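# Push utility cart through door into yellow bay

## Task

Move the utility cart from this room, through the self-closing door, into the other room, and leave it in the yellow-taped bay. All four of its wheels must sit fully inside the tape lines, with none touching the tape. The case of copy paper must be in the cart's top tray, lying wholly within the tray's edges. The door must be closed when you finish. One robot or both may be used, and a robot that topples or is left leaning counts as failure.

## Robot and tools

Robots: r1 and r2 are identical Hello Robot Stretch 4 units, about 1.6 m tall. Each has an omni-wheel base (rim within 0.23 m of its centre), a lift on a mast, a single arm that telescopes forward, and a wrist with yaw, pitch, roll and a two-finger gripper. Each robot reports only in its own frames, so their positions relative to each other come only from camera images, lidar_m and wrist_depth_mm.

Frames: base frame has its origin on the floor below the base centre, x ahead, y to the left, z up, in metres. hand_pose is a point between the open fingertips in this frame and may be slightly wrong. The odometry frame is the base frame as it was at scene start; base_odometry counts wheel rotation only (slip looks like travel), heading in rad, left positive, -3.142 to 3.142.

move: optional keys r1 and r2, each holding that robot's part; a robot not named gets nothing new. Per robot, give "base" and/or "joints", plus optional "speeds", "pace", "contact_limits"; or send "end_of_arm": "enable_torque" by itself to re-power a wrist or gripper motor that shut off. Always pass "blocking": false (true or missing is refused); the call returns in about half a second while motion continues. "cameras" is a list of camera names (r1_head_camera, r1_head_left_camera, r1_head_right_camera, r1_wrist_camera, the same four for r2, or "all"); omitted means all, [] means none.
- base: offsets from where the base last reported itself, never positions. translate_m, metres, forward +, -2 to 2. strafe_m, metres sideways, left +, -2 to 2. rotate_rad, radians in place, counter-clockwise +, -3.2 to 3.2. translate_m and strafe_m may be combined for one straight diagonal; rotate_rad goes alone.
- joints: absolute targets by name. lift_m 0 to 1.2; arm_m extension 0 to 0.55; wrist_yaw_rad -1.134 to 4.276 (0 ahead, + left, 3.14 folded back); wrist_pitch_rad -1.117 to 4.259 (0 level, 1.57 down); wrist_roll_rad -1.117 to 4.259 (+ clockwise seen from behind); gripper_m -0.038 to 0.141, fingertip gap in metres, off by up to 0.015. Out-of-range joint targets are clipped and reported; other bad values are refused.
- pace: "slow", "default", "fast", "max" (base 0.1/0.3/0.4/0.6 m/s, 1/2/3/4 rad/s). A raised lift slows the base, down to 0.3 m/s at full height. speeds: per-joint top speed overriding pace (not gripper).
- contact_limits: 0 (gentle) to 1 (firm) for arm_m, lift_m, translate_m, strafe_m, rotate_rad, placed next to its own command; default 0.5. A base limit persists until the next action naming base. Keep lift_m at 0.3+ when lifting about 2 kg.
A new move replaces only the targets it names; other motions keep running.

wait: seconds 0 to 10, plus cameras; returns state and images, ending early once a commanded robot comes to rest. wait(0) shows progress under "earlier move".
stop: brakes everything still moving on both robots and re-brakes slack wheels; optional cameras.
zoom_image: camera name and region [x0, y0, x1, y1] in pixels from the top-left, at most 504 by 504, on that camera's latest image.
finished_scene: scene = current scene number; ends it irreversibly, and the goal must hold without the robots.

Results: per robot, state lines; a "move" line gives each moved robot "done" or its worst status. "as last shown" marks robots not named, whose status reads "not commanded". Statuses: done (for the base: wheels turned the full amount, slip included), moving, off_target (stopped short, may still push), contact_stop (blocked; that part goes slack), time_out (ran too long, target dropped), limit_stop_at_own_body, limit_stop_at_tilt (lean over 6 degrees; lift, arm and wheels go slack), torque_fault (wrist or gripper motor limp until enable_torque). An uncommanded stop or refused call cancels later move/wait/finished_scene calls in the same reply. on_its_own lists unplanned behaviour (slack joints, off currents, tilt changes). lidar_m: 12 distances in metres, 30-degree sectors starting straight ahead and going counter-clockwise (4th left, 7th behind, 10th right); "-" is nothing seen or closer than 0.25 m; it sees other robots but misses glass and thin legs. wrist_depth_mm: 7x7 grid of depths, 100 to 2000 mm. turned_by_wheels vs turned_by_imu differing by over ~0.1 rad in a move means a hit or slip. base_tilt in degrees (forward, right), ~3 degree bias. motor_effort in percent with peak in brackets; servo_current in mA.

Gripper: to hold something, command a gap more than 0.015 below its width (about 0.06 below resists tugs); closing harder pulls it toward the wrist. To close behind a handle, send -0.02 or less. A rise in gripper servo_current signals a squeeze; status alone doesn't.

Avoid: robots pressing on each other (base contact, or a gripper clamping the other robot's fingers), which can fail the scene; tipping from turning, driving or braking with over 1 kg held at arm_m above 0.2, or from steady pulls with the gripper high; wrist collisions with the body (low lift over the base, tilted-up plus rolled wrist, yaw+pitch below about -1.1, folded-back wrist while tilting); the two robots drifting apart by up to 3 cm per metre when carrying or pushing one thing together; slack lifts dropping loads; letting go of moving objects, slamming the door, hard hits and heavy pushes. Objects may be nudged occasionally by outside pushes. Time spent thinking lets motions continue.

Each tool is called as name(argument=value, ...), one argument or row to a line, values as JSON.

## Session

move(
  blocking=false,
)

Scene clock: 0.00 s.
r1.base_odometry: x=+0.000 y=+0.000 heading=+0.000
r1.turned_by_wheels: +0.000
r1.turned_by_imu: +0.000
r1.base_tilt: forward=-1.6 right=+1.3
r1.lidar_m: 0.96 1.73 2.02 2.40 3.92 1.60 0.85 0.77 0.78 0.89 0.77 0.78
r1.base_status: not commanded
r1.joint_positions: lift_m=+0.124 arm_m=+0.000 wrist_yaw_rad=+3.194 wrist_pitch_rad=+0.002 wrist_roll_rad=+0.000 gripper_m=+0.056
r1.joint_status: not commanded
r1.measured_speeds: all 0
r1.motor_effort: lift_m=+19 arm_m=-4 wheel_0=-2 wheel_1=+1 wheel_2=+0
r1.servo_current: wrist_yaw_rad=59 wrist_pitch_rad=46 wrist_roll_rad=46 gripper_m=39
r1.hand_pose: x=-0.1216 y=+0.0722 z=+0.3019 quat_wxyz=(-0.026, -0.001, +0.000, +1.000) (m; r1's base frame)
r1.wrist_depth_mm: - 135 - - - - - / - 123 135 - - - - / - 121 191 - - - - / 110 136 194 - - - - / 137 - - - 1618 - - / 226 - 190 1098 188 1160 1118 / 224 163 750 798 768 768 759
r2.base_odometry: x=+0.000 y=+0.000 heading=+0.000
r2.turned_by_wheels: +0.000
r2.turned_by_imu: +0.000
r2.base_tilt: forward=-0.6 right=+0.1
r2.lidar_m: 1.29 1.32 1.58 2.33 2.36 2.78 1.41 1.41 2.77 2.39 2.42 1.48
r2.base_status: not commanded
r2.joint_positions: lift_m=+0.200 arm_m=+0.000 wrist_yaw_rad=+3.211 wrist_pitch_rad=+0.001 wrist_roll_rad=+0.000 gripper_m=+0.056
r2.joint_status: not commanded
r2.measured_speeds: all 0
r2.motor_effort: lift_m=+18 arm_m=-4 wheel_0=-1 wheel_1=+1 wheel_2=+1
r2.servo_current: wrist_yaw_rad=46 wrist_pitch_rad=39 wrist_roll_rad=52 gripper_m=52
r2.hand_pose: x=-0.1229 y=+0.0671 z=+0.3779 quat_wxyz=(-0.035, -0.001, +0.000, +0.999) (m; r2's base frame)
r2.wrist_depth_mm: - - 137 - - - - / - - 137 - - - - / - 109 138 - - - - / - 140 175 - - - - / 214 - - - - - - / 213 1281 196 1255 190 1336 1182 / 208 243 866 - - 854 878
pictures: r1_head_camera, r1_head_left_camera, r1_head_right_camera, r1_wrist_camera, r2_head_camera, r2_head_left_camera, r2_head_right_camera, r2_wrist_camera
Images, in order (width x height): r1_head_camera 420x560, r1_head_left_camera 420x672, r1_head_right_camera 420x672, r1_wrist_camera 616x392, r2_head_camera 420x560, r2_head_left_camera 420x672, r2_head_right_camera 420x672, r2_wrist_camera 616x392.

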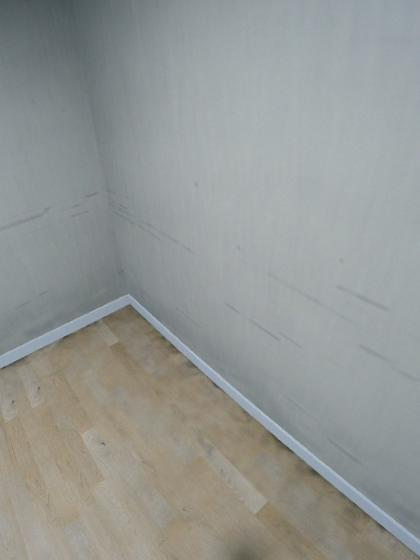

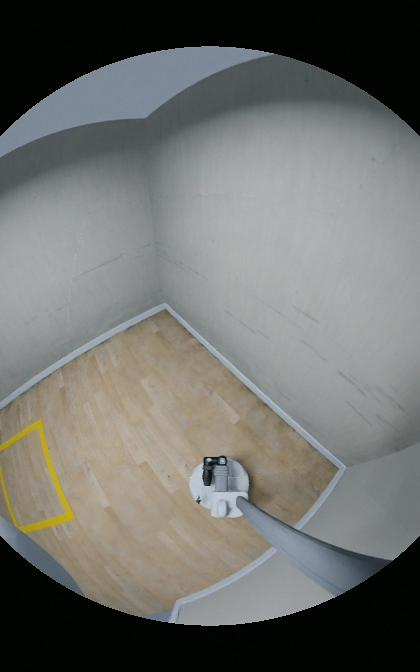

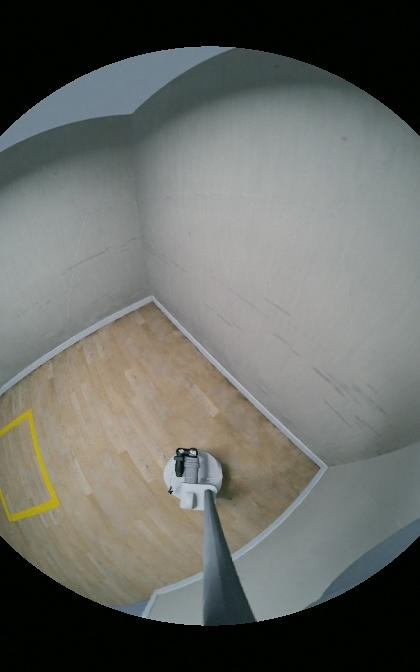

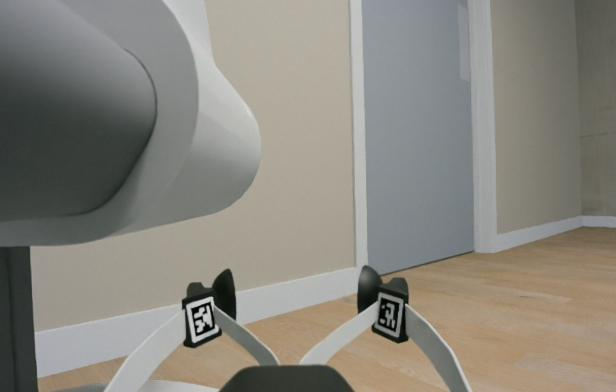

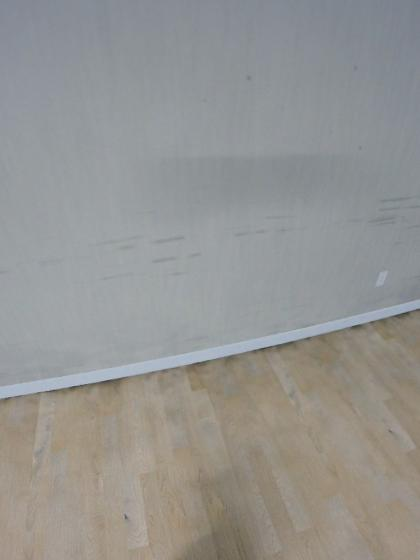

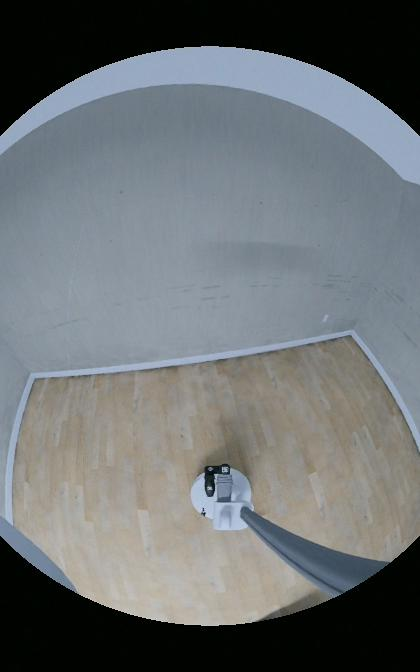

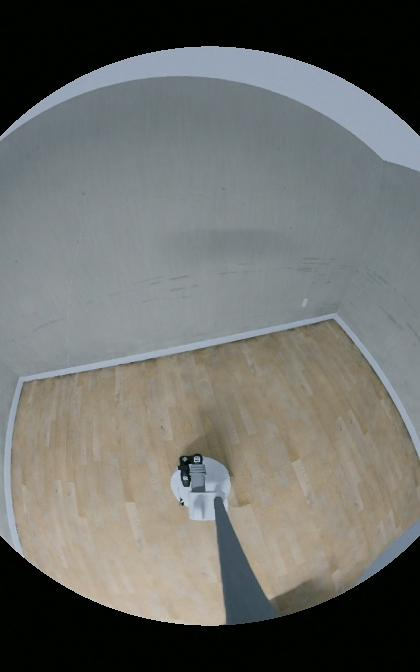

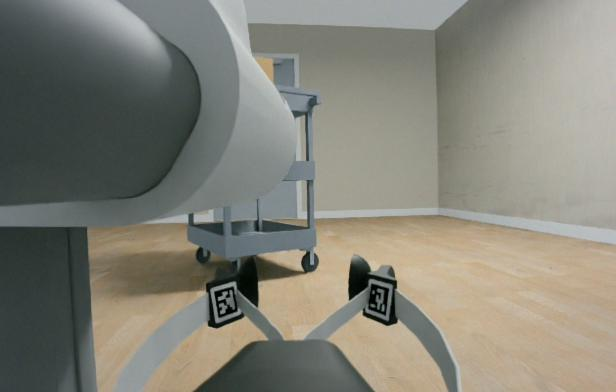

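move(
  r1={"base":{"rotate_rad":2.2},"joints":{"lift_m":0.9,"gripper_m":-0.01}},
  r2={"base":{"rotate_rad":3.14},"joints":{"lift_m":0.9}},
  blocking=false,
  cameras=[],
)

wait(
  seconds=3.5,
  cameras=[],
)

move(
  r1={"joints":{"wrist_yaw_rad":0}},
  r2={"joints":{"wrist_yaw_rad":0,"wrist_roll_rad":1.57,"gripper_m":0.12}},
  blocking=false,
  cameras=[],
)

wait(
  seconds=3,
  cameras=["r1_head_camera","r1_head_left_camera","r2_head_camera","r2_head_left_camera"],
)

Scene clock: 10.27 s.
move: r1 moving; r2 moving
r1.base_odometry: x=+0.000 y=+0.000 heading=+0.253
r1.turned_by_wheels: +0.253
r1.turned_by_imu: +0.253
r1.base_tilt: forward=-1.6 right=+1.3
r1.lidar_m: 1.15 2.01 2.11 2.98 2.65 1.07 0.80 0.74 0.81 0.80 0.72 0.82
r1.base_status: rotate_rad moving
r1.joint_positions: lift_m=+0.162 arm_m=+0.000 wrist_yaw_rad=+3.194 wrist_pitch_rad=+0.002 wrist_roll_rad=+0.000 gripper_m=+0.037
r1.joint_status: lift_m moving; gripper_m moving
r1.measured_speeds: translate_m=+0.000 strafe_m=+0.000 rotate_rad=+0.974 lift_m=+0.146 arm_m=+0.000 wrist_yaw_rad=+0.000 wrist_pitch_rad=+0.000 wrist_roll_rad=+0.000
r1.motor_effort: lift_m=+24(27) arm_m=-4(4) wheel_0=-7(9) wheel_1=-6(7) wheel_2=-6(7)
r1.servo_current: wrist_yaw_rad=46(59) wrist_pitch_rad=39(52) wrist_roll_rad=33(65) gripper_m=111(111)
r1.hand_pose: x=-0.1216 y=+0.0722 z=+0.3395 quat_wxyz=(-0.026, -0.001, +0.000, +1.000) (m; r1's base frame)
r1.wrist_depth_mm: - 135 - - - - 1808 / - 123 135 - - - 1808 / - 121 192 - - - 1756 / 111 136 195 - - - 1808 / 137 - - - - - 1808 / 216 - 189 - 187 1229 1229 / 224 143 778 145 798 831 878
r2.base_odometry: x=+0.000 y=+0.000 heading=+0.252
r2.turned_by_wheels: +0.252
r2.turned_by_imu: +0.245
r2.base_tilt: forward=-0.7 right=+0.0
r2.lidar_m: 1.29 1.38 1.94 2.33 2.46 3.37 1.44 3.35 2.49 2.40 1.84 1.36
r2.base_status: rotate_rad moving
r2.joint_positions: lift_m=+0.238 arm_m=+0.000 wrist_yaw_rad=+3.211 wrist_pitch_rad=+0.001 wrist_roll_rad=+0.000 gripper_m=+0.056
r2.joint_status: lift_m moving
r2.measured_speeds: translate_m=+0.002 strafe_m=+0.000 rotate_rad=+0.977 lift_m=+0.146 arm_m=+0.000 wrist_yaw_rad=+0.000 wrist_pitch_rad=+0.000 wrist_roll_rad=+0.000
r2.motor_effort: lift_m=+23(25) arm_m=-4(4) wheel_0=-4(9) wheel_1=-10(10) wheel_2=-10(11)
r2.servo_current: wrist_yaw_rad=52(52) wrist_pitch_rad=46(46) wrist_roll_rad=52(65) gripper_m=46(52)
r2.hand_pose: x=-0.1229 y=+0.0671 z=+0.4157 quat_wxyz=(-0.035, -0.001, +0.000, +0.999) (m; r2's base frame)
r2.wrist_depth_mm: - - 137 - - - - / - - 137 1756 - - - / - 110 138 - - - - / - 140 176 - - - - / 215 - - - - - - / 213 1366 196 1430 190 1464 1281 / 210 242 1008 - - 976 946
pictures: none
No camera images: "cameras" was empty.

Scene clock: 13.37 s.
earlier move: r1 moving; r2 done
r1.base_odometry: x=+0.000 y=+0.000 heading=+2.200
r1.turned_by_wheels: +1.947
r1.turned_by_imu: +1.958
r1.base_tilt: forward=-1.6 right=+1.3
r1.lidar_m: 3.93 1.25 0.83 0.75 0.78 0.83 0.78 0.78 1.00 2.02 2.05 2.58
r1.base_status: done
r1.joint_positions: lift_m=+0.900 arm_m=+0.000 wrist_yaw_rad=+3.194 wrist_pitch_rad=+0.002 wrist_roll_rad=+0.000 gripper_m=-0.009
r1.joint_status: lift_m moving; the others done
r1.measured_speeds: translate_m=+0.000 strafe_m=+0.000 rotate_rad=+0.000 lift_m=+0.002 arm_m=+0.000 wrist_yaw_rad=+0.000 wrist_pitch_rad=+0.000 wrist_roll_rad=+0.000
r1.motor_effort: lift_m=+25(28) arm_m=-4(4) wheel_0=-2(10) wheel_1=+1(9) wheel_2=+1(8)
r1.servo_current: wrist_yaw_rad=39(65) wrist_pitch_rad=33(52) wrist_roll_rad=52(65) gripper_m=46(130)
r1.hand_pose: x=-0.1216 y=+0.0722 z=+1.0771 quat_wxyz=(-0.026, -0.001, +0.000, +1.000) (m; r1's base frame)
r1.wrist_depth_mm: - 135 - - - - - / - 123 135 - - - - / - 121 190 - - - - / 110 136 195 - - - - / 137 - - - - - - / 216 - 183 194 - - - / - - 163 135 142 - -
r2.base_odometry: x=+0.000 y=+0.000 heading=+3.139
r2.turned_by_wheels: +2.887
r2.turned_by_imu: +2.810
r2.base_tilt: forward=-0.7 right=+0.1
r2.lidar_m: 1.42 1.39 2.79 2.36 2.42 1.51 1.32 1.31 1.54 2.35 2.32 2.73
r2.base_status: done
r2.joint_positions: lift_m=+0.900 arm_m=+0.000 wrist_yaw_rad=+3.211 wrist_pitch_rad=+0.001 wrist_roll_rad=+0.000 gripper_m=+0.056
r2.joint_status: all done
r2.measured_speeds: all 0
r2.motor_effort: lift_m=+21(26) arm_m=-4(4) wheel_0=-3(10) wheel_1=-3(10) wheel_2=-6(13)
r2.servo_current: wrist_yaw_rad=39(52) wrist_pitch_rad=39(46) wrist_roll_rad=39(65) gripper_m=52(59)
r2.hand_pose: x=-0.1228 y=+0.0671 z=+1.0776 quat_wxyz=(-0.035, -0.001, +0.000, +0.999) (m; r2's base frame)
r2.wrist_depth_mm: - - 137 - - - - / - 107 137 - - - - / - 113 138 234 - - - / - 140 164 - - - - / 216 - - - - - - / 213 - 189 - 188 - - / 211 123 - - - - -
wait: 3.10 of 3.5 s (r2 has come to rest)
pictures: none
No camera images: "cameras" was empty.

Scene clock: 13.87 s.
earlier move: r1 moving
move: r1 moving; r2 moving
r1.base_odometry: x=+0.000 y=+0.000 heading=+2.200
r1.turned_by_wheels: +0.000
r1.turned_by_imu: +0.000
r1.base_tilt: forward=-1.6 right=+1.3
r1.lidar_m: 3.93 1.26 0.82 0.73 0.78 0.85 0.77 0.79 1.01 2.01 2.04 2.57
r1.base_status: not commanded
r1.joint_positions: lift_m=+0.900 arm_m=+0.000 wrist_yaw_rad=+2.607 wrist_pitch_rad=+0.002 wrist_roll_rad=+0.000 gripper_m=-0.009
r1.joint_status: lift_m moving; wrist_yaw_rad moving
r1.measured_speeds: translate_m=+0.000 strafe_m=+0.000 rotate_rad=+0.000 lift_m=+0.000 arm_m=+0.000 wrist_yaw_rad=-1.818 wrist_pitch_rad=+0.000 wrist_roll_rad=+0.000
r1.motor_effort: lift_m=+26(26) arm_m=-4(4) wheel_0=-2(2) wheel_1=+1(1) wheel_2=+1(1)
r1.servo_current: wrist_yaw_rad=72(124) wrist_pitch_rad=39(46) wrist_roll_rad=33(59) gripper_m=46(59)
r1.hand_pose: x=-0.0328 y=+0.2221 z=+1.0772 quat_wxyz=(+0.264, -0.001, +0.000, +0.965) (m; r1's base frame)
r1.wrist_depth_mm: - - - - - - - / - - - - - - - / - - - - - - - / - - - - - - - / - - - - - - - / - - 183 195 - - - / - - 163 135 142 - -
r2.base_odometry: x=+0.000 y=+0.000 heading=+3.139
r2.turned_by_wheels: +0.000
r2.turned_by_imu: +0.000
r2.base_tilt: forward=-0.7 right=+0.1
r2.lidar_m: 1.43 1.38 2.79 2.40 2.42 1.53 1.31 1.31 1.53 2.33 2.33 2.76
r2.base_status: not commanded
r2.joint_positions: lift_m=+0.900 arm_m=+0.000 wrist_yaw_rad=+2.650 wrist_pitch_rad=+0.001 wrist_roll_rad=+0.588 gripper_m=+0.075
r2.joint_status: wrist_yaw_rad moving; wrist_roll_rad moving; gripper_m moving
r2.measured_speeds: translate_m=+0.000 strafe_m=+0.000 rotate_rad=+0.000 lift_m=+0.000 arm_m=+0.000 wrist_yaw_rad=-1.737 wrist_pitch_rad=+0.000 wrist_roll_rad=+1.820
r2.motor_effort: lift_m=+21(21) arm_m=-4(4) wheel_0=-4(4) wheel_1=-4(4) wheel_2=-6(6)
r2.servo_current: wrist_yaw_rad=130(143) wrist_pitch_rad=39(46) wrist_roll_rad=78(98) gripper_m=104(104)
r2.hand_pose: x=-0.0419 y=+0.2133 z=+1.0776 quat_wxyz=(+0.233, +0.070, +0.281, +0.928) (m; r2's base frame)
r2.wrist_depth_mm: - - - - - - - / - - - - - - - / - - - - - - - / - - - - - - - / - - - - - - - / 259 - 189 - 187 - 1661 / - - - - - 1618 1430
pictures: none
No camera images: "cameras" was empty.

Scene clock: 15.77 s.
earlier move: r1 done; r2 moving
r1.base_odometry: x=+0.000 y=+0.000 heading=+2.200
r1.turned_by_wheels: +0.000
r1.turned_by_imu: +0.000
r1.base_tilt: forward=-1.6 right=+1.3
r1.lidar_m: 3.89 1.26 0.83 0.75 0.75 0.87 0.77 0.79 1.01 2.03 2.05 2.60
r1.base_status: not commanded
r1.joint_positions: lift_m=+0.900 arm_m=+0.000 wrist_yaw_rad=+0.003 wrist_pitch_rad=+0.002 wrist_roll_rad=+0.000 gripper_m=-0.009
r1.joint_status: all done
r1.measured_speeds: all 0
r1.motor_effort: lift_m=+24(27) arm_m=-3(4) wheel_0=-2(2) wheel_1=+1(1) wheel_2=+1(1)
r1.servo_current: wrist_yaw_rad=59(124) wrist_pitch_rad=39(46) wrist_roll_rad=46(65) gripper_m=46(59)
r1.hand_pose: x=+0.4595 y=-0.0867 z=+1.0772 quat_wxyz=(+1.000, +0.000, +0.001, +0.001) (m; r1's base frame)
r1.wrist_depth_mm: 1708 - - - - - - / 1661 - - - - - - / 1708 - - - - - - / 1661 - - - - - - / 1756 - - - - - - / 1708 - - 194 - - - / 1708 - 181 180 152 - -
r2.base_odometry: x=+0.000 y=+0.000 heading=+3.139
r2.turned_by_wheels: +0.000
r2.turned_by_imu: +0.000
r2.base_tilt: forward=-0.7 right=+0.1
r2.lidar_m: 1.41 1.38 2.78 2.39 2.41 1.54 1.30 1.30 1.55 2.33 2.35 2.73
r2.base_status: not commanded
r2.joint_positions: lift_m=+0.900 arm_m=+0.000 wrist_yaw_rad=+0.003 wrist_pitch_rad=+0.001 wrist_roll_rad=+1.568 gripper_m=+0.120
r2.joint_status: wrist_yaw_rad moving; wrist_roll_rad moving; the others done
r2.measured_speeds: all 0
r2.motor_effort: lift_m=+21(21) arm_m=-4(4) wheel_0=-4(4) wheel_1=-3(4) wheel_2=-6(6)
r2.servo_current: wrist_yaw_rad=39(143) wrist_pitch_rad=39(46) wrist_roll_rad=46(104) gripper_m=46(137)
r2.hand_pose: x=+0.4596 y=-0.0866 z=+1.0776 quat_wxyz=(+0.708, +0.706, +0.001, +0.001) (m; r2's base frame)
r2.wrist_depth_mm: - - - - - - 1464 / 1537 - - - - - 1499 / 1464 - - - - - 1537 / - - - - - - 1499 / - - - - - - 1430 / - - 199 - 198 - 1366 / - - - - - 1160 -
wait: 1.90 of 3 s (r1 has come to rest)
pictures: r1_head_camera, r1_head_left_camera, r2_head_camera, r2_head_left_camera
Images, in order (width x height): r1_head_camera 420x560, r1_head_left_camera 420x672, r2_head_camera 420x560, r2_head_left_camera 420x672.

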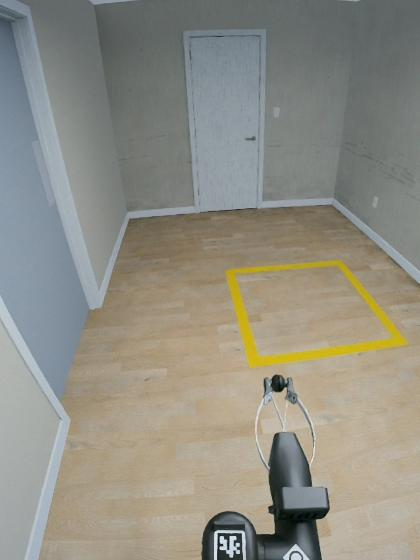

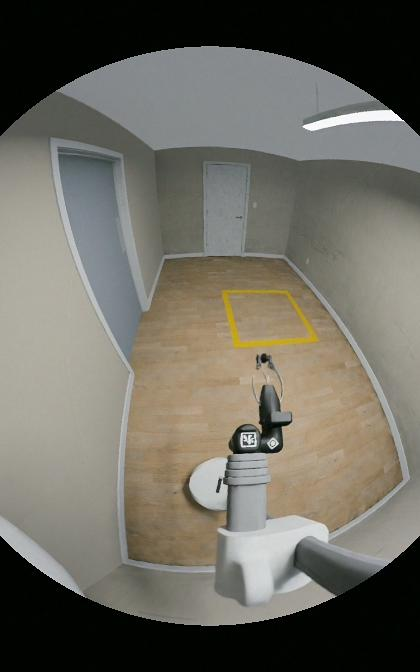

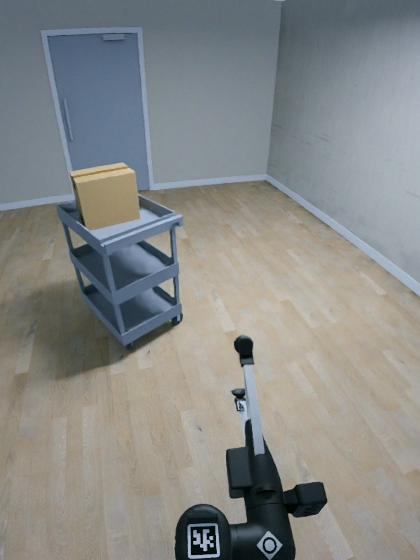

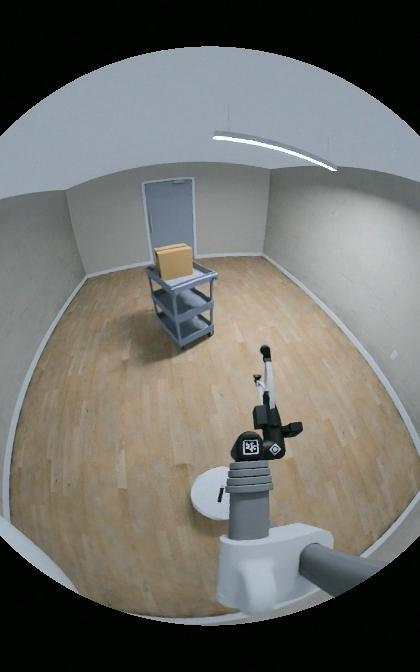

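zoom_image(
  camera="r2_head_camera",
  region=[30, 20, 210, 360],
)

Scaled by 1.482 from the camera's 420x560 image, which has a finer 1200x1600 frame.

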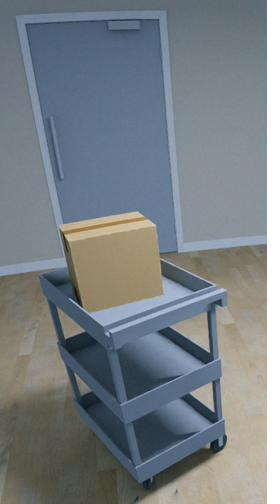

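move(
  r1={"base":{"strafe_m":-0.45}},
  r2={"base":{"rotate_rad":0.4},"joints":{"lift_m":0.69}},
  blocking=false,
  cameras=[],
)

wait(
  seconds=2,
  cameras=[],
)

wait(
  seconds=2,
  cameras=["r1_head_left_camera","r2_head_camera","r2_head_left_camera"],
)

Scene clock: 31.83 s.
earlier move: r2 done
move: r1 moving; r2 moving
r1.base_odometry: x=+0.029 y=+0.021 heading=+2.200
r1.turned_by_wheels: +0.000
r1.turned_by_imu: +0.000
r1.base_tilt: forward=-1.6 right=+1.3
r1.lidar_m: 3.91 1.30 0.87 0.78 0.82 0.85 0.74 0.79 1.00 1.97 2.00 2.55
r1.base_status: strafe_m moving
r1.joint_positions: lift_m=+0.900 arm_m=+0.000 wrist_yaw_rad=+0.003 wrist_pitch_rad=+0.002 wrist_roll_rad=+0.000 gripper_m=-0.009
r1.joint_status: not commanded
r1.measured_speeds: translate_m=+0.000 strafe_m=-0.140 rotate_rad=+0.000 lift_m=+0.000 arm_m=+0.000 wrist_yaw_rad=+0.000 wrist_pitch_rad=+0.000 wrist_roll_rad=+0.000
r1.motor_effort: lift_m=+24(24) arm_m=+3(3) wheel_0=+10(10) wheel_1=-12(12) wheel_2=+0(1)
r1.servo_current: wrist_yaw_rad=72(72) wrist_pitch_rad=33(46) wrist_roll_rad=39(59) gripper_m=52(52)
r1.hand_pose: x=+0.4595 y=-0.0867 z=+1.0772 quat_wxyz=(+1.000, +0.000, +0.001, +0.001) (m; r1's base frame)
r1.wrist_depth_mm: 1708 - - - - - - / 1756 - - - - - - / 1708 - - - - - - / 1756 - - - - - - / 1756 - - - - - - / 1756 - - 195 - - - / 1661 - 181 180 152 - -
r2.base_odometry: x=+0.000 y=+0.000 heading=-2.907
r2.turned_by_wheels: +0.237
r2.turned_by_imu: +0.231
r2.base_tilt: forward=-0.7 right=+0.0
r2.lidar_m: 1.38 3.48 2.50 2.40 1.95 1.35 1.31 1.35 1.87 2.34 2.44 3.32
r2.base_status: rotate_rad moving
r2.joint_positions: lift_m=+0.862 arm_m=+0.000 wrist_yaw_rad=+0.003 wrist_pitch_rad=+0.001 wrist_roll_rad=+1.568 gripper_m=+0.120
r2.joint_status: lift_m moving; the others done
r2.measured_speeds: translate_m=+0.000 strafe_m=-0.001 rotate_rad=+0.836 lift_m=-0.146 arm_m=+0.000 wrist_yaw_rad=+0.000 wrist_pitch_rad=+0.000 wrist_roll_rad=+0.000
r2.motor_effort: lift_m=+15(22) arm_m=-4(4) wheel_0=-8(9) wheel_1=-7(11) wheel_2=-10(11)
r2.servo_current: wrist_yaw_rad=46(52) wrist_pitch_rad=46(46) wrist_roll_rad=46(59) gripper_m=52(52)
r2.hand_pose: x=+0.4596 y=-0.0867 z=+1.0402 quat_wxyz=(+0.708, +0.706, +0.001, +0.001) (m; r2's base frame)
r2.wrist_depth_mm: - - - - - - 1430 / - - - - - - 1464 / - - - - - - 1499 / - - - - 1863 1576 1397 / - - - 1499 1281 - 1308 / - - 199 - 200 1708 1430 / - - - - - - 1430
pictures: none
No camera images: "cameras" was empty.

Scene clock: 33.30 s.
earlier move: r1 moving; r2 done
r1.base_odometry: x=+0.326 y=+0.237 heading=+2.200
r1.turned_by_wheels: +0.000
r1.turned_by_imu: -0.002
r1.base_tilt: forward=-1.6 right=+1.3
r1.lidar_m: 3.95 2.06 1.25 1.15 1.16 0.78 0.71 0.72 0.97 1.60 1.62 2.04
r1.base_status: strafe_m moving
r1.joint_positions: lift_m=+0.900 arm_m=+0.000 wrist_yaw_rad=+0.003 wrist_pitch_rad=+0.002 wrist_roll_rad=+0.000 gripper_m=-0.009
r1.joint_status: not commanded
r1.measured_speeds: translate_m=+0.000 strafe_m=-0.169 rotate_rad=-0.003 lift_m=+0.000 arm_m=+0.000 wrist_yaw_rad=+0.000 wrist_pitch_rad=+0.000 wrist_roll_rad=+0.000
r1.motor_effort: lift_m=+24(24) arm_m=+4(4) wheel_0=+2(12) wheel_1=-1(12) wheel_2=+1(2)
r1.servo_current: wrist_yaw_rad=52(72) wrist_pitch_rad=39(52) wrist_roll_rad=46(65) gripper_m=52(52)
r1.hand_pose: x=+0.4595 y=-0.0867 z=+1.0772 quat_wxyz=(+1.000, +0.000, +0.001, +0.001) (m; r1's base frame)
r1.wrist_depth_mm: - - - - - - - / - - - - - - - / - - - - - - - / - - - - - - - / - - - - - - - / - - - 194 - - - / - - 181 181 153 - -
r2.base_odometry: x=+0.000 y=+0.000 heading=-2.745
r2.turned_by_wheels: +0.162
r2.turned_by_imu: +0.158
r2.base_tilt: forward=-0.7 right=+0.1
r2.lidar_m: 1.39 3.00 2.40 2.39 1.68 1.32 1.31 1.43 2.23 2.33 2.57 1.55
r2.base_status: done
r2.joint_positions: lift_m=+0.690 arm_m=+0.000 wrist_yaw_rad=+0.003 wrist_pitch_rad=+0.001 wrist_roll_rad=+1.568 gripper_m=+0.120
r2.joint_status: all done
r2.measured_speeds: all 0
r2.motor_effort: lift_m=+13(22) arm_m=-4(4) wheel_0=-3(9) wheel_1=-3(11) wheel_2=-4(11)
r2.servo_current: wrist_yaw_rad=39(52) wrist_pitch_rad=39(46) wrist_roll_rad=46(59) gripper_m=46(59)
r2.hand_pose: x=+0.4596 y=-0.0867 z=+0.8682 quat_wxyz=(+0.708, +0.706, +0.001, +0.001) (m; r2's base frame)
r2.wrist_depth_mm: - - - - - 1661 1182 / - - - - - 1537 1205 / - - - 1464 1921 1397 1205 / - - - 1464 - 1576 1229 / - - - - - 1618 1182 / - - 198 - 213 1537 1205 / - - - - - 1756 1205
wait: 1.47 of 2 s (r2 has come to rest)
pictures: none
No camera images: "cameras" was empty.

Scene clock: 34.17 s.
earlier move: r1 done
r1.base_odometry: x=+0.364 y=+0.265 heading=+2.200
r1.turned_by_wheels: +0.000
r1.turned_by_imu: +0.000
r1.base_tilt: forward=-1.6 right=+1.3
r1.lidar_m: 3.97 2.12 1.31 1.19 1.19 0.78 0.72 0.75 0.94 1.58 1.60 2.02
r1.base_status: done
r1.joint_positions: lift_m=+0.900 arm_m=+0.000 wrist_yaw_rad=+0.003 wrist_pitch_rad=+0.002 wrist_roll_rad=+0.000 gripper_m=-0.009
r1.joint_status: not commanded
r1.measured_speeds: all 0
r1.motor_effort: lift_m=+24(24) arm_m=+4(4) wheel_0=+2(12) wheel_1=+0(12) wheel_2=+1(2)
r1.servo_current: wrist_yaw_rad=52(72) wrist_pitch_rad=46(52) wrist_roll_rad=39(65) gripper_m=46(59)
r1.hand_pose: x=+0.4595 y=-0.0867 z=+1.0772 quat_wxyz=(+1.000, +0.000, +0.001, +0.001) (m; r1's base frame)
r1.wrist_depth_mm: - - - - - - - / - - - - - - - / - - - - - - - / - - - - - - - / - - - - - - - / - - - 195 - - - / - - 180 181 152 - -
r2.base_odometry: x=+0.000 y=+0.000 heading=-2.745
r2.turned_by_wheels: +0.000
r2.turned_by_imu: +0.000
r2.base_tilt: forward=-0.7 right=+0.1
r2.lidar_m: 1.42 3.04 2.41 2.38 1.69 1.31 1.31 1.44 2.22 2.35 2.57 1.54
r2.base_status: done
r2.joint_positions: lift_m=+0.690 arm_m=+0.000 wrist_yaw_rad=+0.003 wrist_pitch_rad=+0.001 wrist_roll_rad=+1.568 gripper_m=+0.120
r2.joint_status: all done
r2.measured_speeds: all 0
r2.motor_effort: lift_m=+14(22) arm_m=-4(4) wheel_0=-4(9) wheel_1=-3(11) wheel_2=-4(11)
r2.servo_current: wrist_yaw_rad=46(65) wrist_pitch_rad=46(46) wrist_roll_rad=52(59) gripper_m=52(59)
r2.hand_pose: x=+0.4596 y=-0.0867 z=+0.8682 quat_wxyz=(+0.708, +0.706, +0.001, +0.001) (m; r2's base frame)
r2.wrist_depth_mm: - - - - - 1756 1182 / - - - - - 1499 1205 / - - - 1464 1921 1430 1205 / - - - 1430 - 1537 1205 / - - - - - 1576 1205 / - - 198 - 214 1499 1182 / - - - - - 1756 1205
wait: 0.87 of 2 s (r1 has come to rest)
pictures: r1_head_left_camera, r2_head_camera, r2_head_left_camera
Images, in order (width x height): r1_head_left_camera 420x672, r2_head_camera 420x560, r2_head_left_camera 420x672.

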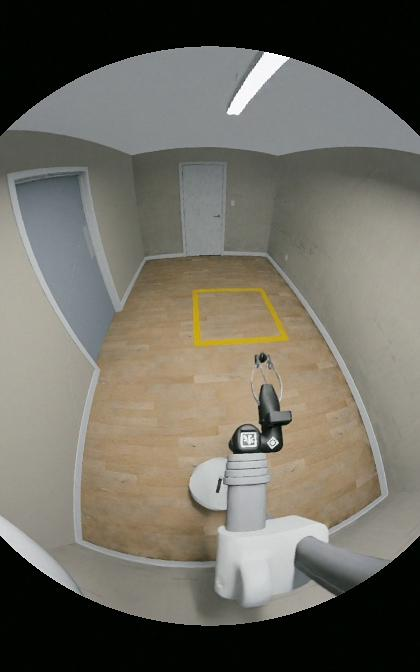

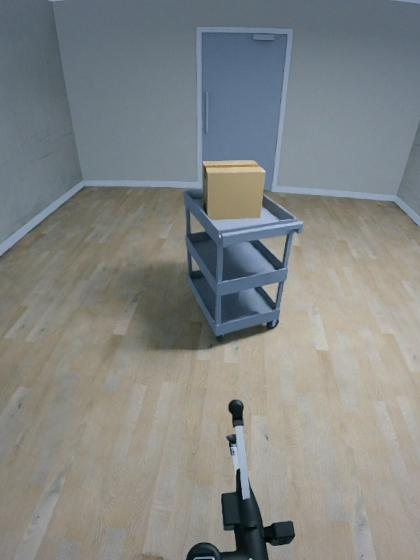

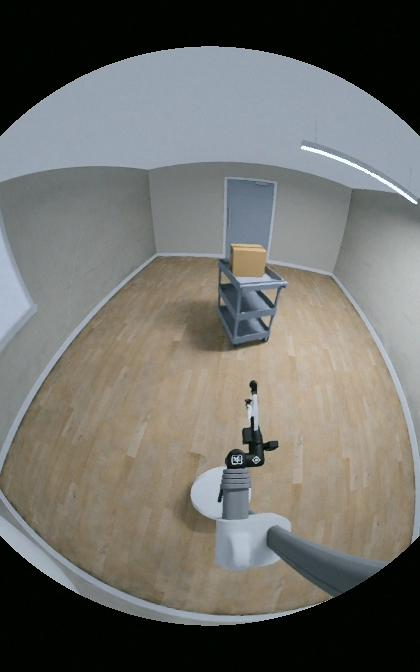

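move(
  r2={"base":{"translate_m":0.5,"strafe_m":-0.2}},
  r1={"base":{"translate_m":0.3}},
  blocking=false,
  cameras=[],
)

wait(
  seconds=2.2,
  cameras=[],
)

wait(
  seconds=3,
  cameras=["r1_head_camera","r2_head_camera","r2_wrist_camera"],
)

Scene clock: 50.83 s.
move: r1 moving; r2 moving
r1.base_odometry: x=+0.345 y=+0.290 heading=+2.201
r1.turned_by_wheels: +0.000
r1.turned_by_imu: +0.000
r1.base_tilt: forward=-1.6 right=+1.3
r1.lidar_m: 3.93 2.11 1.30 1.19 1.22 0.83 0.75 0.76 0.97 1.56 1.60 2.01
r1.base_status: translate_m moving
r1.joint_positions: lift_m=+0.900 arm_m=+0.000 wrist_yaw_rad=+0.003 wrist_pitch_rad=+0.002 wrist_roll_rad=+0.000 gripper_m=-0.009
r1.joint_status: not commanded
r1.measured_speeds: translate_m=+0.122 strafe_m=+0.001 rotate_rad=+0.000 lift_m=+0.000 arm_m=+0.000 wrist_yaw_rad=+0.000 wrist_pitch_rad=+0.000 wrist_roll_rad=+0.000
r1.motor_effort: lift_m=+24(24) arm_m=+4(4) wheel_0=+6(9) wheel_1=+6(7) wheel_2=-9(9)
r1.servo_current: wrist_yaw_rad=26(65) wrist_pitch_rad=39(46) wrist_roll_rad=46(72) gripper_m=39(52)
r1.hand_pose: x=+0.4595 y=-0.0867 z=+1.0772 quat_wxyz=(+1.000, +0.000, +0.001, +0.001) (m; r1's base frame)
r1.wrist_depth_mm: - - - - - - - / - - - - - - - / - - - - - - - / - - - - - - - / - - - - - - - / - - - 194 - - - / - - 181 181 152 - -
r2.base_odometry: x=-0.034 y=+0.000 heading=-2.745
r2.turned_by_wheels: +0.000
r2.turned_by_imu: +0.001
r2.base_tilt: forward=-0.7 right=+0.0
r2.lidar_m: 1.37 3.03 2.43 2.38 1.70 1.36 1.32 1.50 2.27 2.33 2.55 1.47
r2.base_status: translate_m moving; strafe_m moving
r2.joint_positions: lift_m=+0.690 arm_m=+0.000 wrist_yaw_rad=+0.003 wrist_pitch_rad=+0.001 wrist_roll_rad=+1.568 gripper_m=+0.120
r2.joint_status: not commanded
r2.measured_speeds: translate_m=+0.121 strafe_m=-0.049 rotate_rad=+0.003 lift_m=+0.000 arm_m=+0.000 wrist_yaw_rad=+0.000 wrist_pitch_rad=+0.000 wrist_roll_rad=+0.000
r2.motor_effort: lift_m=+14(14) arm_m=-4(4) wheel_0=+10(12) wheel_1=+4(5) wheel_2=-12(13)
r2.servo_current: wrist_yaw_rad=39(52) wrist_pitch_rad=39(39) wrist_roll_rad=52(52) gripper_m=46(59)
r2.hand_pose: x=+0.4596 y=-0.0867 z=+0.8682 quat_wxyz=(+0.708, +0.706, +0.001, +0.001) (m; r2's base frame)
r2.wrist_depth_mm: - - - - - 1708 1182 / - - - - - 1618 1182 / - - - 1430 1808 1537 1205 / - - - 1430 - 1618 1229 / - - - - - 1618 1229 / - - 198 - 213 1537 1229 / - - - - - 1756 1205
pictures: none
No camera images: "cameras" was empty.

Scene clock: 52.80 s.
earlier move: r1 done; r2 moving
r1.base_odometry: x=+0.187 y=+0.507 heading=+2.201
r1.turned_by_wheels: +0.000
r1.turned_by_imu: +0.000
r1.base_tilt: forward=-1.6 right=+1.3
r1.lidar_m: 3.67 2.18 1.34 1.23 1.23 1.10 1.00 1.03 1.32 1.54 1.57 1.96
r1.base_status: done
r1.joint_positions: lift_m=+0.900 arm_m=+0.000 wrist_yaw_rad=+0.003 wrist_pitch_rad=+0.002 wrist_roll_rad=+0.000 gripper_m=-0.009
r1.joint_status: not commanded
r1.measured_speeds: all 0
r1.motor_effort: lift_m=+24(24) arm_m=+3(4) wheel_0=+2(9) wheel_1=+1(8) wheel_2=+2(10)
r1.servo_current: wrist_yaw_rad=52(65) wrist_pitch_rad=46(52) wrist_roll_rad=33(72) gripper_m=46(52)
r1.hand_pose: x=+0.4595 y=-0.0867 z=+1.0772 quat_wxyz=(+1.000, +0.000, +0.001, +0.001) (m; r1's base frame)
r1.wrist_depth_mm: - - - - - - - / - - - - - - - / - - - - - - - / - - - - - - - / - - - - - - - / - - - 194 - - - / - - 180 181 152 - -
r2.base_odometry: x=-0.513 y=-0.008 heading=-2.745
r2.turned_by_wheels: +0.000
r2.turned_by_imu: +0.001
r2.base_tilt: forward=-0.7 right=+0.0
r2.lidar_m: 0.90 3.18 2.50 2.48 2.27 1.84 1.80 1.97 2.25 2.21 2.46 1.05
r2.base_status: translate_m moving; strafe_m moving
r2.joint_positions: lift_m=+0.690 arm_m=+0.000 wrist_yaw_rad=+0.003 wrist_pitch_rad=+0.001 wrist_roll_rad=+1.568 gripper_m=+0.120
r2.joint_status: not commanded
r2.measured_speeds: translate_m=+0.115 strafe_m=-0.046 rotate_rad=+0.006 lift_m=+0.000 arm_m=+0.000 wrist_yaw_rad=+0.000 wrist_pitch_rad=+0.000 wrist_roll_rad=+0.000
r2.motor_effort: lift_m=+14(14) arm_m=-4(4) wheel_0=+1(13) wheel_1=+4(7) wheel_2=-4(14)
r2.servo_current: wrist_yaw_rad=52(59) wrist_pitch_rad=39(46) wrist_roll_rad=46(59) gripper_m=52(59)
r2.hand_pose: x=+0.4596 y=-0.0867 z=+0.8682 quat_wxyz=(+0.708, +0.706, +0.001, +0.001) (m; r2's base frame)
r2.wrist_depth_mm: - - - - - 1661 1205 / - - - - - 1618 1205 / - - - - - 1255 - / - - - 1008 - 778 - / - - 991 1008 - 759 - / - - 198 - 197 1537 1229 / - - - - - 1808 1182
wait: 1.97 of 2.2 s (r1 has come to rest)
pictures: none
No camera images: "cameras" was empty.

Scene clock: 53.53 s.
earlier move: r2 done
r1.base_odometry: x=+0.187 y=+0.507 heading=+2.201
r1.turned_by_wheels: +0.000
r1.turned_by_imu: +0.000
r1.base_tilt: forward=-1.5 right=+1.3
r1.lidar_m: 3.67 2.17 1.35 1.22 1.25 1.12 1.00 1.04 1.31 1.52 1.56 1.95
r1.base_status: done
r1.joint_positions: lift_m=+0.900 arm_m=+0.000 wrist_yaw_rad=+0.003 wrist_pitch_rad=+0.002 wrist_roll_rad=+0.000 gripper_m=-0.009
r1.joint_status: not commanded
r1.measured_speeds: all 0
r1.motor_effort: lift_m=+24(24) arm_m=+3(4) wheel_0=+1(9) wheel_1=+2(8) wheel_2=+2(10)
r1.servo_current: wrist_yaw_rad=52(65) wrist_pitch_rad=39(52) wrist_roll_rad=52(72) gripper_m=52(52)
r1.hand_pose: x=+0.4595 y=-0.0867 z=+1.0772 quat_wxyz=(+1.000, +0.000, +0.001, +0.001) (m; r1's base frame)
r1.wrist_depth_mm: - - - - - - - / - - - - - - - / - - - - - - - / - - - - - - - / - - - - - - - / - - - 195 - - - / - - 181 180 153 - -
r2.base_odometry: x=-0.538 y=-0.009 heading=-2.745
r2.turned_by_wheels: +0.000
r2.turned_by_imu: +0.000
r2.base_tilt: forward=-0.7 right=+0.1
r2.lidar_m: 0.90 3.15 2.55 2.50 2.33 1.86 1.82 2.02 2.25 2.21 2.40 1.05
r2.base_status: done
r2.joint_positions: lift_m=+0.690 arm_m=+0.000 wrist_yaw_rad=+0.003 wrist_pitch_rad=+0.001 wrist_roll_rad=+1.568 gripper_m=+0.120
r2.joint_status: not commanded
r2.measured_speeds: all 0
r2.motor_effort: lift_m=+14(15) arm_m=-4(4) wheel_0=+2(13) wheel_1=+5(7) wheel_2=-3(14)
r2.servo_current: wrist_yaw_rad=52(59) wrist_pitch_rad=39(46) wrist_roll_rad=39(59) gripper_m=52(59)
r2.hand_pose: x=+0.4596 y=-0.0867 z=+0.8682 quat_wxyz=(+0.708, +0.706, +0.001, +0.001) (m; r2's base frame)
r2.wrist_depth_mm: - - - - - 1708 1182 / - - - - - 1618 1182 / - - - - - 1078 1060 / - - - 976 - 768 - / - - 991 976 - 741 - / - - 198 715 197 1430 1182 / - - - - - 1756 1205
wait: 0.73 of 3 s (r2 has come to rest)
pictures: r1_head_camera, r2_head_camera, r2_wrist_camera
Images, in order (width x height): r1_head_camera 420x560, r2_head_camera 420x560, r2_wrist_camera 616x392.

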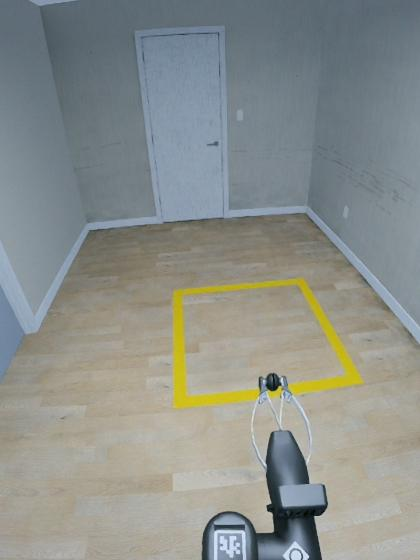

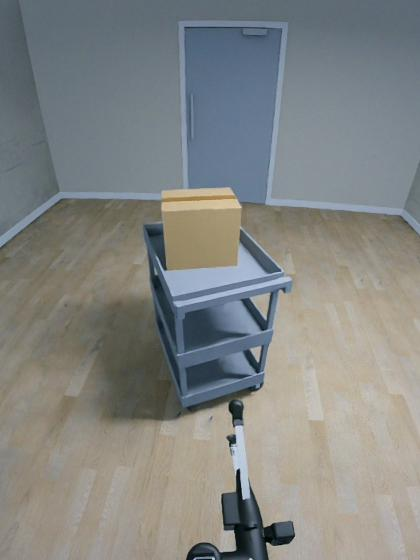

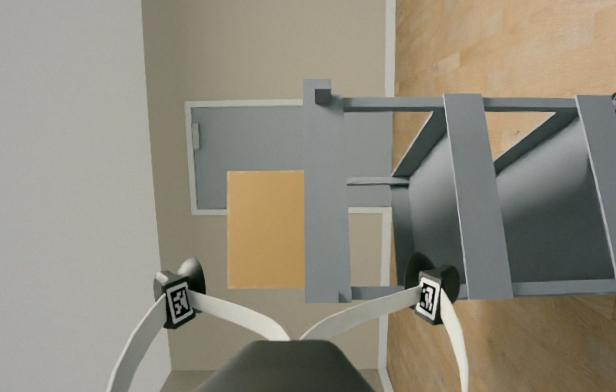

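move(
  r2={"base":{"translate_m":0.1,"strafe_m":-0.06},"pace":"slow"},
  r1={"base":{"rotate_rad":1.57}},
  blocking=false,
  cameras=[],
)

wait(
  seconds=1.8,
  cameras=[],
)

wait(
  seconds=2,
  cameras=["r1_head_camera","r1_head_left_camera","r2_wrist_camera"],
)

Scene clock: 68.67 s.
move: r1 moving; r2 moving
r1.base_odometry: x=+0.187 y=+0.507 heading=+2.440
r1.turned_by_wheels: +0.240
r1.turned_by_imu: +0.240
r1.base_tilt: forward=-1.6 right=+1.3
r1.lidar_m: 3.42 1.68 1.24 1.22 1.33 1.04 1.00 1.11 1.56 1.54 1.69 2.52
r1.base_status: rotate_rad moving
r1.joint_positions: lift_m=+0.900 arm_m=+0.000 wrist_yaw_rad=+0.002 wrist_pitch_rad=+0.002 wrist_roll_rad=+0.000 gripper_m=-0.009
r1.joint_status: not commanded
r1.measured_speeds: translate_m=+0.000 strafe_m=+0.000 rotate_rad=+0.927 lift_m=+0.000 arm_m=+0.000 wrist_yaw_rad=+0.000 wrist_pitch_rad=+0.000 wrist_roll_rad=+0.000
r1.motor_effort: lift_m=+24(24) arm_m=+4(4) wheel_0=-8(9) wheel_1=-6(8) wheel_2=-6(7)
r1.servo_current: wrist_yaw_rad=33(72) wrist_pitch_rad=46(52) wrist_roll_rad=46(59) gripper_m=52(59)
r1.hand_pose: x=+0.4595 y=-0.0868 z=+1.0772 quat_wxyz=(+1.000, +0.000, +0.001, +0.001) (m; r1's base frame)
r1.wrist_depth_mm: 1661 - - - - - - / 1661 - - - - - - / 1661 - - - - - - / 1661 - - - - - - / 1708 - - - - - - / 1756 - - 195 - - - / 1756 - 180 181 152 - -
r2.base_odometry: x=-0.553 y=-0.007 heading=-2.745
r2.turned_by_wheels: +0.000
r2.turned_by_imu: +0.000
r2.base_tilt: forward=-0.7 right=+0.1
r2.lidar_m: 0.88 3.20 2.53 2.49 2.34 1.86 1.84 2.03 2.24 2.18 2.45 1.03
r2.base_status: translate_m moving; strafe_m moving
r2.joint_positions: lift_m=+0.690 arm_m=+0.000 wrist_yaw_rad=+0.003 wrist_pitch_rad=+0.001 wrist_roll_rad=+1.568 gripper_m=+0.120
r2.joint_status: not commanded
r2.measured_speeds: translate_m=+0.049 strafe_m=-0.028 rotate_rad=+0.000 lift_m=+0.000 arm_m=+0.000 wrist_yaw_rad=+0.000 wrist_pitch_rad=+0.000 wrist_roll_rad=+0.000
r2.motor_effort: lift_m=+14(15) arm_m=-4(4) wheel_0=+6(10) wheel_1=-2(5) wheel_2=-8(10)
r2.servo_current: wrist_yaw_rad=39(59) wrist_pitch_rad=33(52) wrist_roll_rad=46(59) gripper_m=59(59)
r2.hand_pose: x=+0.4596 y=-0.0867 z=+0.8682 quat_wxyz=(+0.708, +0.706, +0.001, +0.001) (m; r2's base frame)
r2.wrist_depth_mm: - - - - - 1708 1182 / - - - - - 1618 1205 / - - - - - 1160 1042 / - - - 976 - 759 - / - - 976 976 - 715 - / - - 199 647 197 1464 1205 / - - - - - 1708 1205
pictures: none
No camera images: "cameras" was empty.

Scene clock: 70.27 s.
earlier move: r1 done; r2 moving
r1.base_odometry: x=+0.187 y=+0.507 heading=-2.513
r1.turned_by_wheels: +1.330
r1.turned_by_imu: +1.337
r1.base_tilt: forward=-1.6 right=+1.2
r1.lidar_m: 1.23 1.25 1.11 1.00 1.02 1.30 1.51 1.57 1.95 3.70 2.22 1.35
r1.base_status: done
r1.joint_positions: lift_m=+0.900 arm_m=+0.000 wrist_yaw_rad=+0.002 wrist_pitch_rad=+0.002 wrist_roll_rad=+0.000 gripper_m=-0.009
r1.joint_status: not commanded
r1.measured_speeds: all 0
r1.motor_effort: lift_m=+24(24) arm_m=+0(4) wheel_0=-3(9) wheel_1=+0(9) wheel_2=-1(8)
r1.servo_current: wrist_yaw_rad=46(72) wrist_pitch_rad=46(52) wrist_roll_rad=46(65) gripper_m=52(59)
r1.hand_pose: x=+0.4595 y=-0.0868 z=+1.0772 quat_wxyz=(+1.000, +0.000, +0.001, +0.001) (m; r1's base frame)
r1.wrist_depth_mm: - - - - - - - / - - - - - 1078 - / - - - - - 1098 - / - - - - - 1098 - / - - - - - 1098 - / - - 185 194 - 1138 - / - - 163 135 142 - -
r2.base_odometry: x=-0.654 y=+0.008 heading=-2.745
r2.turned_by_wheels: +0.000
r2.turned_by_imu: +0.000
r2.base_tilt: forward=-0.7 right=+0.0
r2.lidar_m: 0.79 3.23 2.60 2.55 2.45 1.97 1.95 2.13 2.18 2.14 2.40 0.92
r2.base_status: translate_m moving; strafe_m moving
r2.joint_positions: lift_m=+0.690 arm_m=+0.000 wrist_yaw_rad=+0.003 wrist_pitch_rad=+0.001 wrist_roll_rad=+1.568 gripper_m=+0.120
r2.joint_status: not commanded
r2.measured_speeds: all 0
r2.motor_effort: lift_m=+15(15) arm_m=-4(4) wheel_0=+6(11) wheel_1=-3(5) wheel_2=-5(10)
r2.servo_current: wrist_yaw_rad=52(59) wrist_pitch_rad=39(52) wrist_roll_rad=59(59) gripper_m=52(59)
r2.hand_pose: x=+0.4596 y=-0.0867 z=+0.8682 quat_wxyz=(+0.708, +0.706, +0.001, +0.001) (m; r2's base frame)
r2.wrist_depth_mm: - - - - - 1708 1160 / - - - - - 1708 1205 / - - - - - 732 1008 / - - - 878 - 699 - / - - 904 891 - 654 - / - - 200 627 195 627 - / - - - - - 1756 1205
wait: 1.60 of 1.8 s (r1 has come to rest)
pictures: none
No camera images: "cameras" was empty.

Scene clock: 70.50 s.
earlier move: r2 done
r1.base_odometry: x=+0.187 y=+0.507 heading=-2.513
r1.turned_by_wheels: +0.000
r1.turned_by_imu: +0.000
r1.base_tilt: forward=-1.6 right=+1.3
r1.lidar_m: 1.22 1.26 1.10 1.02 1.03 1.30 1.55 1.57 1.97 3.68 2.20 1.35
r1.base_status: done
r1.joint_positions: lift_m=+0.900 arm_m=+0.000 wrist_yaw_rad=+0.002 wrist_pitch_rad=+0.002 wrist_roll_rad=+0.000 gripper_m=-0.009
r1.joint_status: not commanded
r1.measured_speeds: all 0
r1.motor_effort: lift_m=+24(24) arm_m=-1(4) wheel_0=-4(9) wheel_1=-1(9) wheel_2=-1(8)
r1.servo_current: wrist_yaw_rad=46(72) wrist_pitch_rad=39(52) wrist_roll_rad=39(65) gripper_m=46(59)
r1.hand_pose: x=+0.4595 y=-0.0868 z=+1.0772 quat_wxyz=(+1.000, +0.000, +0.001, +0.001) (m; r1's base frame)
r1.wrist_depth_mm: - - - - - - - / - - - - - 1078 - / - - - - - 1098 - / - - - - - 1098 - / - - - - - 1098 - / - - 185 194 - 1118 - / - - 163 135 142 - -
r2.base_odometry: x=-0.654 y=+0.008 heading=-2.745
r2.turned_by_wheels: +0.000
r2.turned_by_imu: +0.000
r2.base_tilt: forward=-0.6 right=+0.1
r2.lidar_m: 0.77 3.23 2.58 2.55 2.43 1.97 1.95 2.14 2.19 2.18 2.37 0.97
r2.base_status: done
r2.joint_positions: lift_m=+0.690 arm_m=+0.000 wrist_yaw_rad=+0.003 wrist_pitch_rad=+0.001 wrist_roll_rad=+1.568 gripper_m=+0.120
r2.joint_status: not commanded
r2.measured_speeds: all 0
r2.motor_effort: lift_m=+14(15) arm_m=-4(4) wheel_0=+3(11) wheel_1=-4(5) wheel_2=-6(10)
r2.servo_current: wrist_yaw_rad=33(59) wrist_pitch_rad=39(52) wrist_roll_rad=39(59) gripper_m=46(59)
r2.hand_pose: x=+0.4596 y=-0.0867 z=+0.8682 quat_wxyz=(+0.708, +0.706, +0.001, +0.001) (m; r2's base frame)
r2.wrist_depth_mm: - - - - - 1756 1182 / - - - - - 1708 1205 / - - - - - 732 1008 / - - - 904 - 699 - / - - 878 891 - 661 - / - - 200 640 196 627 - / - - - - - 1756 1205
wait: 0.23 of 2 s (r2 has come to rest)
pictures: r1_head_camera, r1_head_left_camera, r2_wrist_camera
Images, in order (width x height): r1_head_camera 420x560, r1_head_left_camera 420x672, r2_wrist_camera 616x392.

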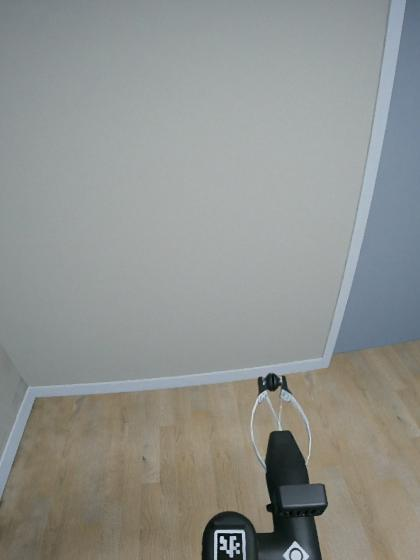

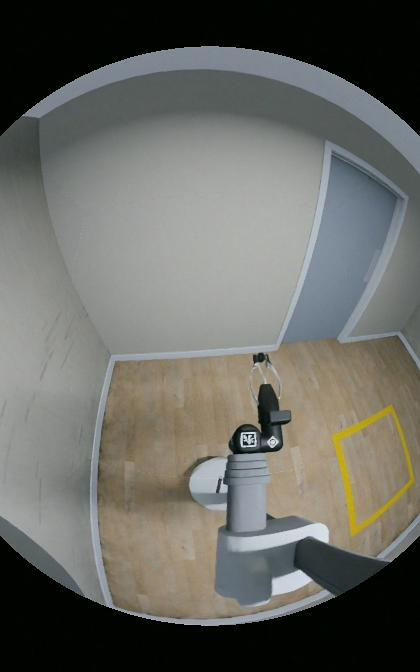

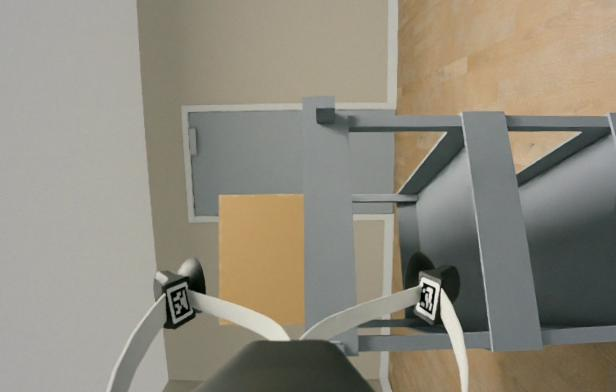

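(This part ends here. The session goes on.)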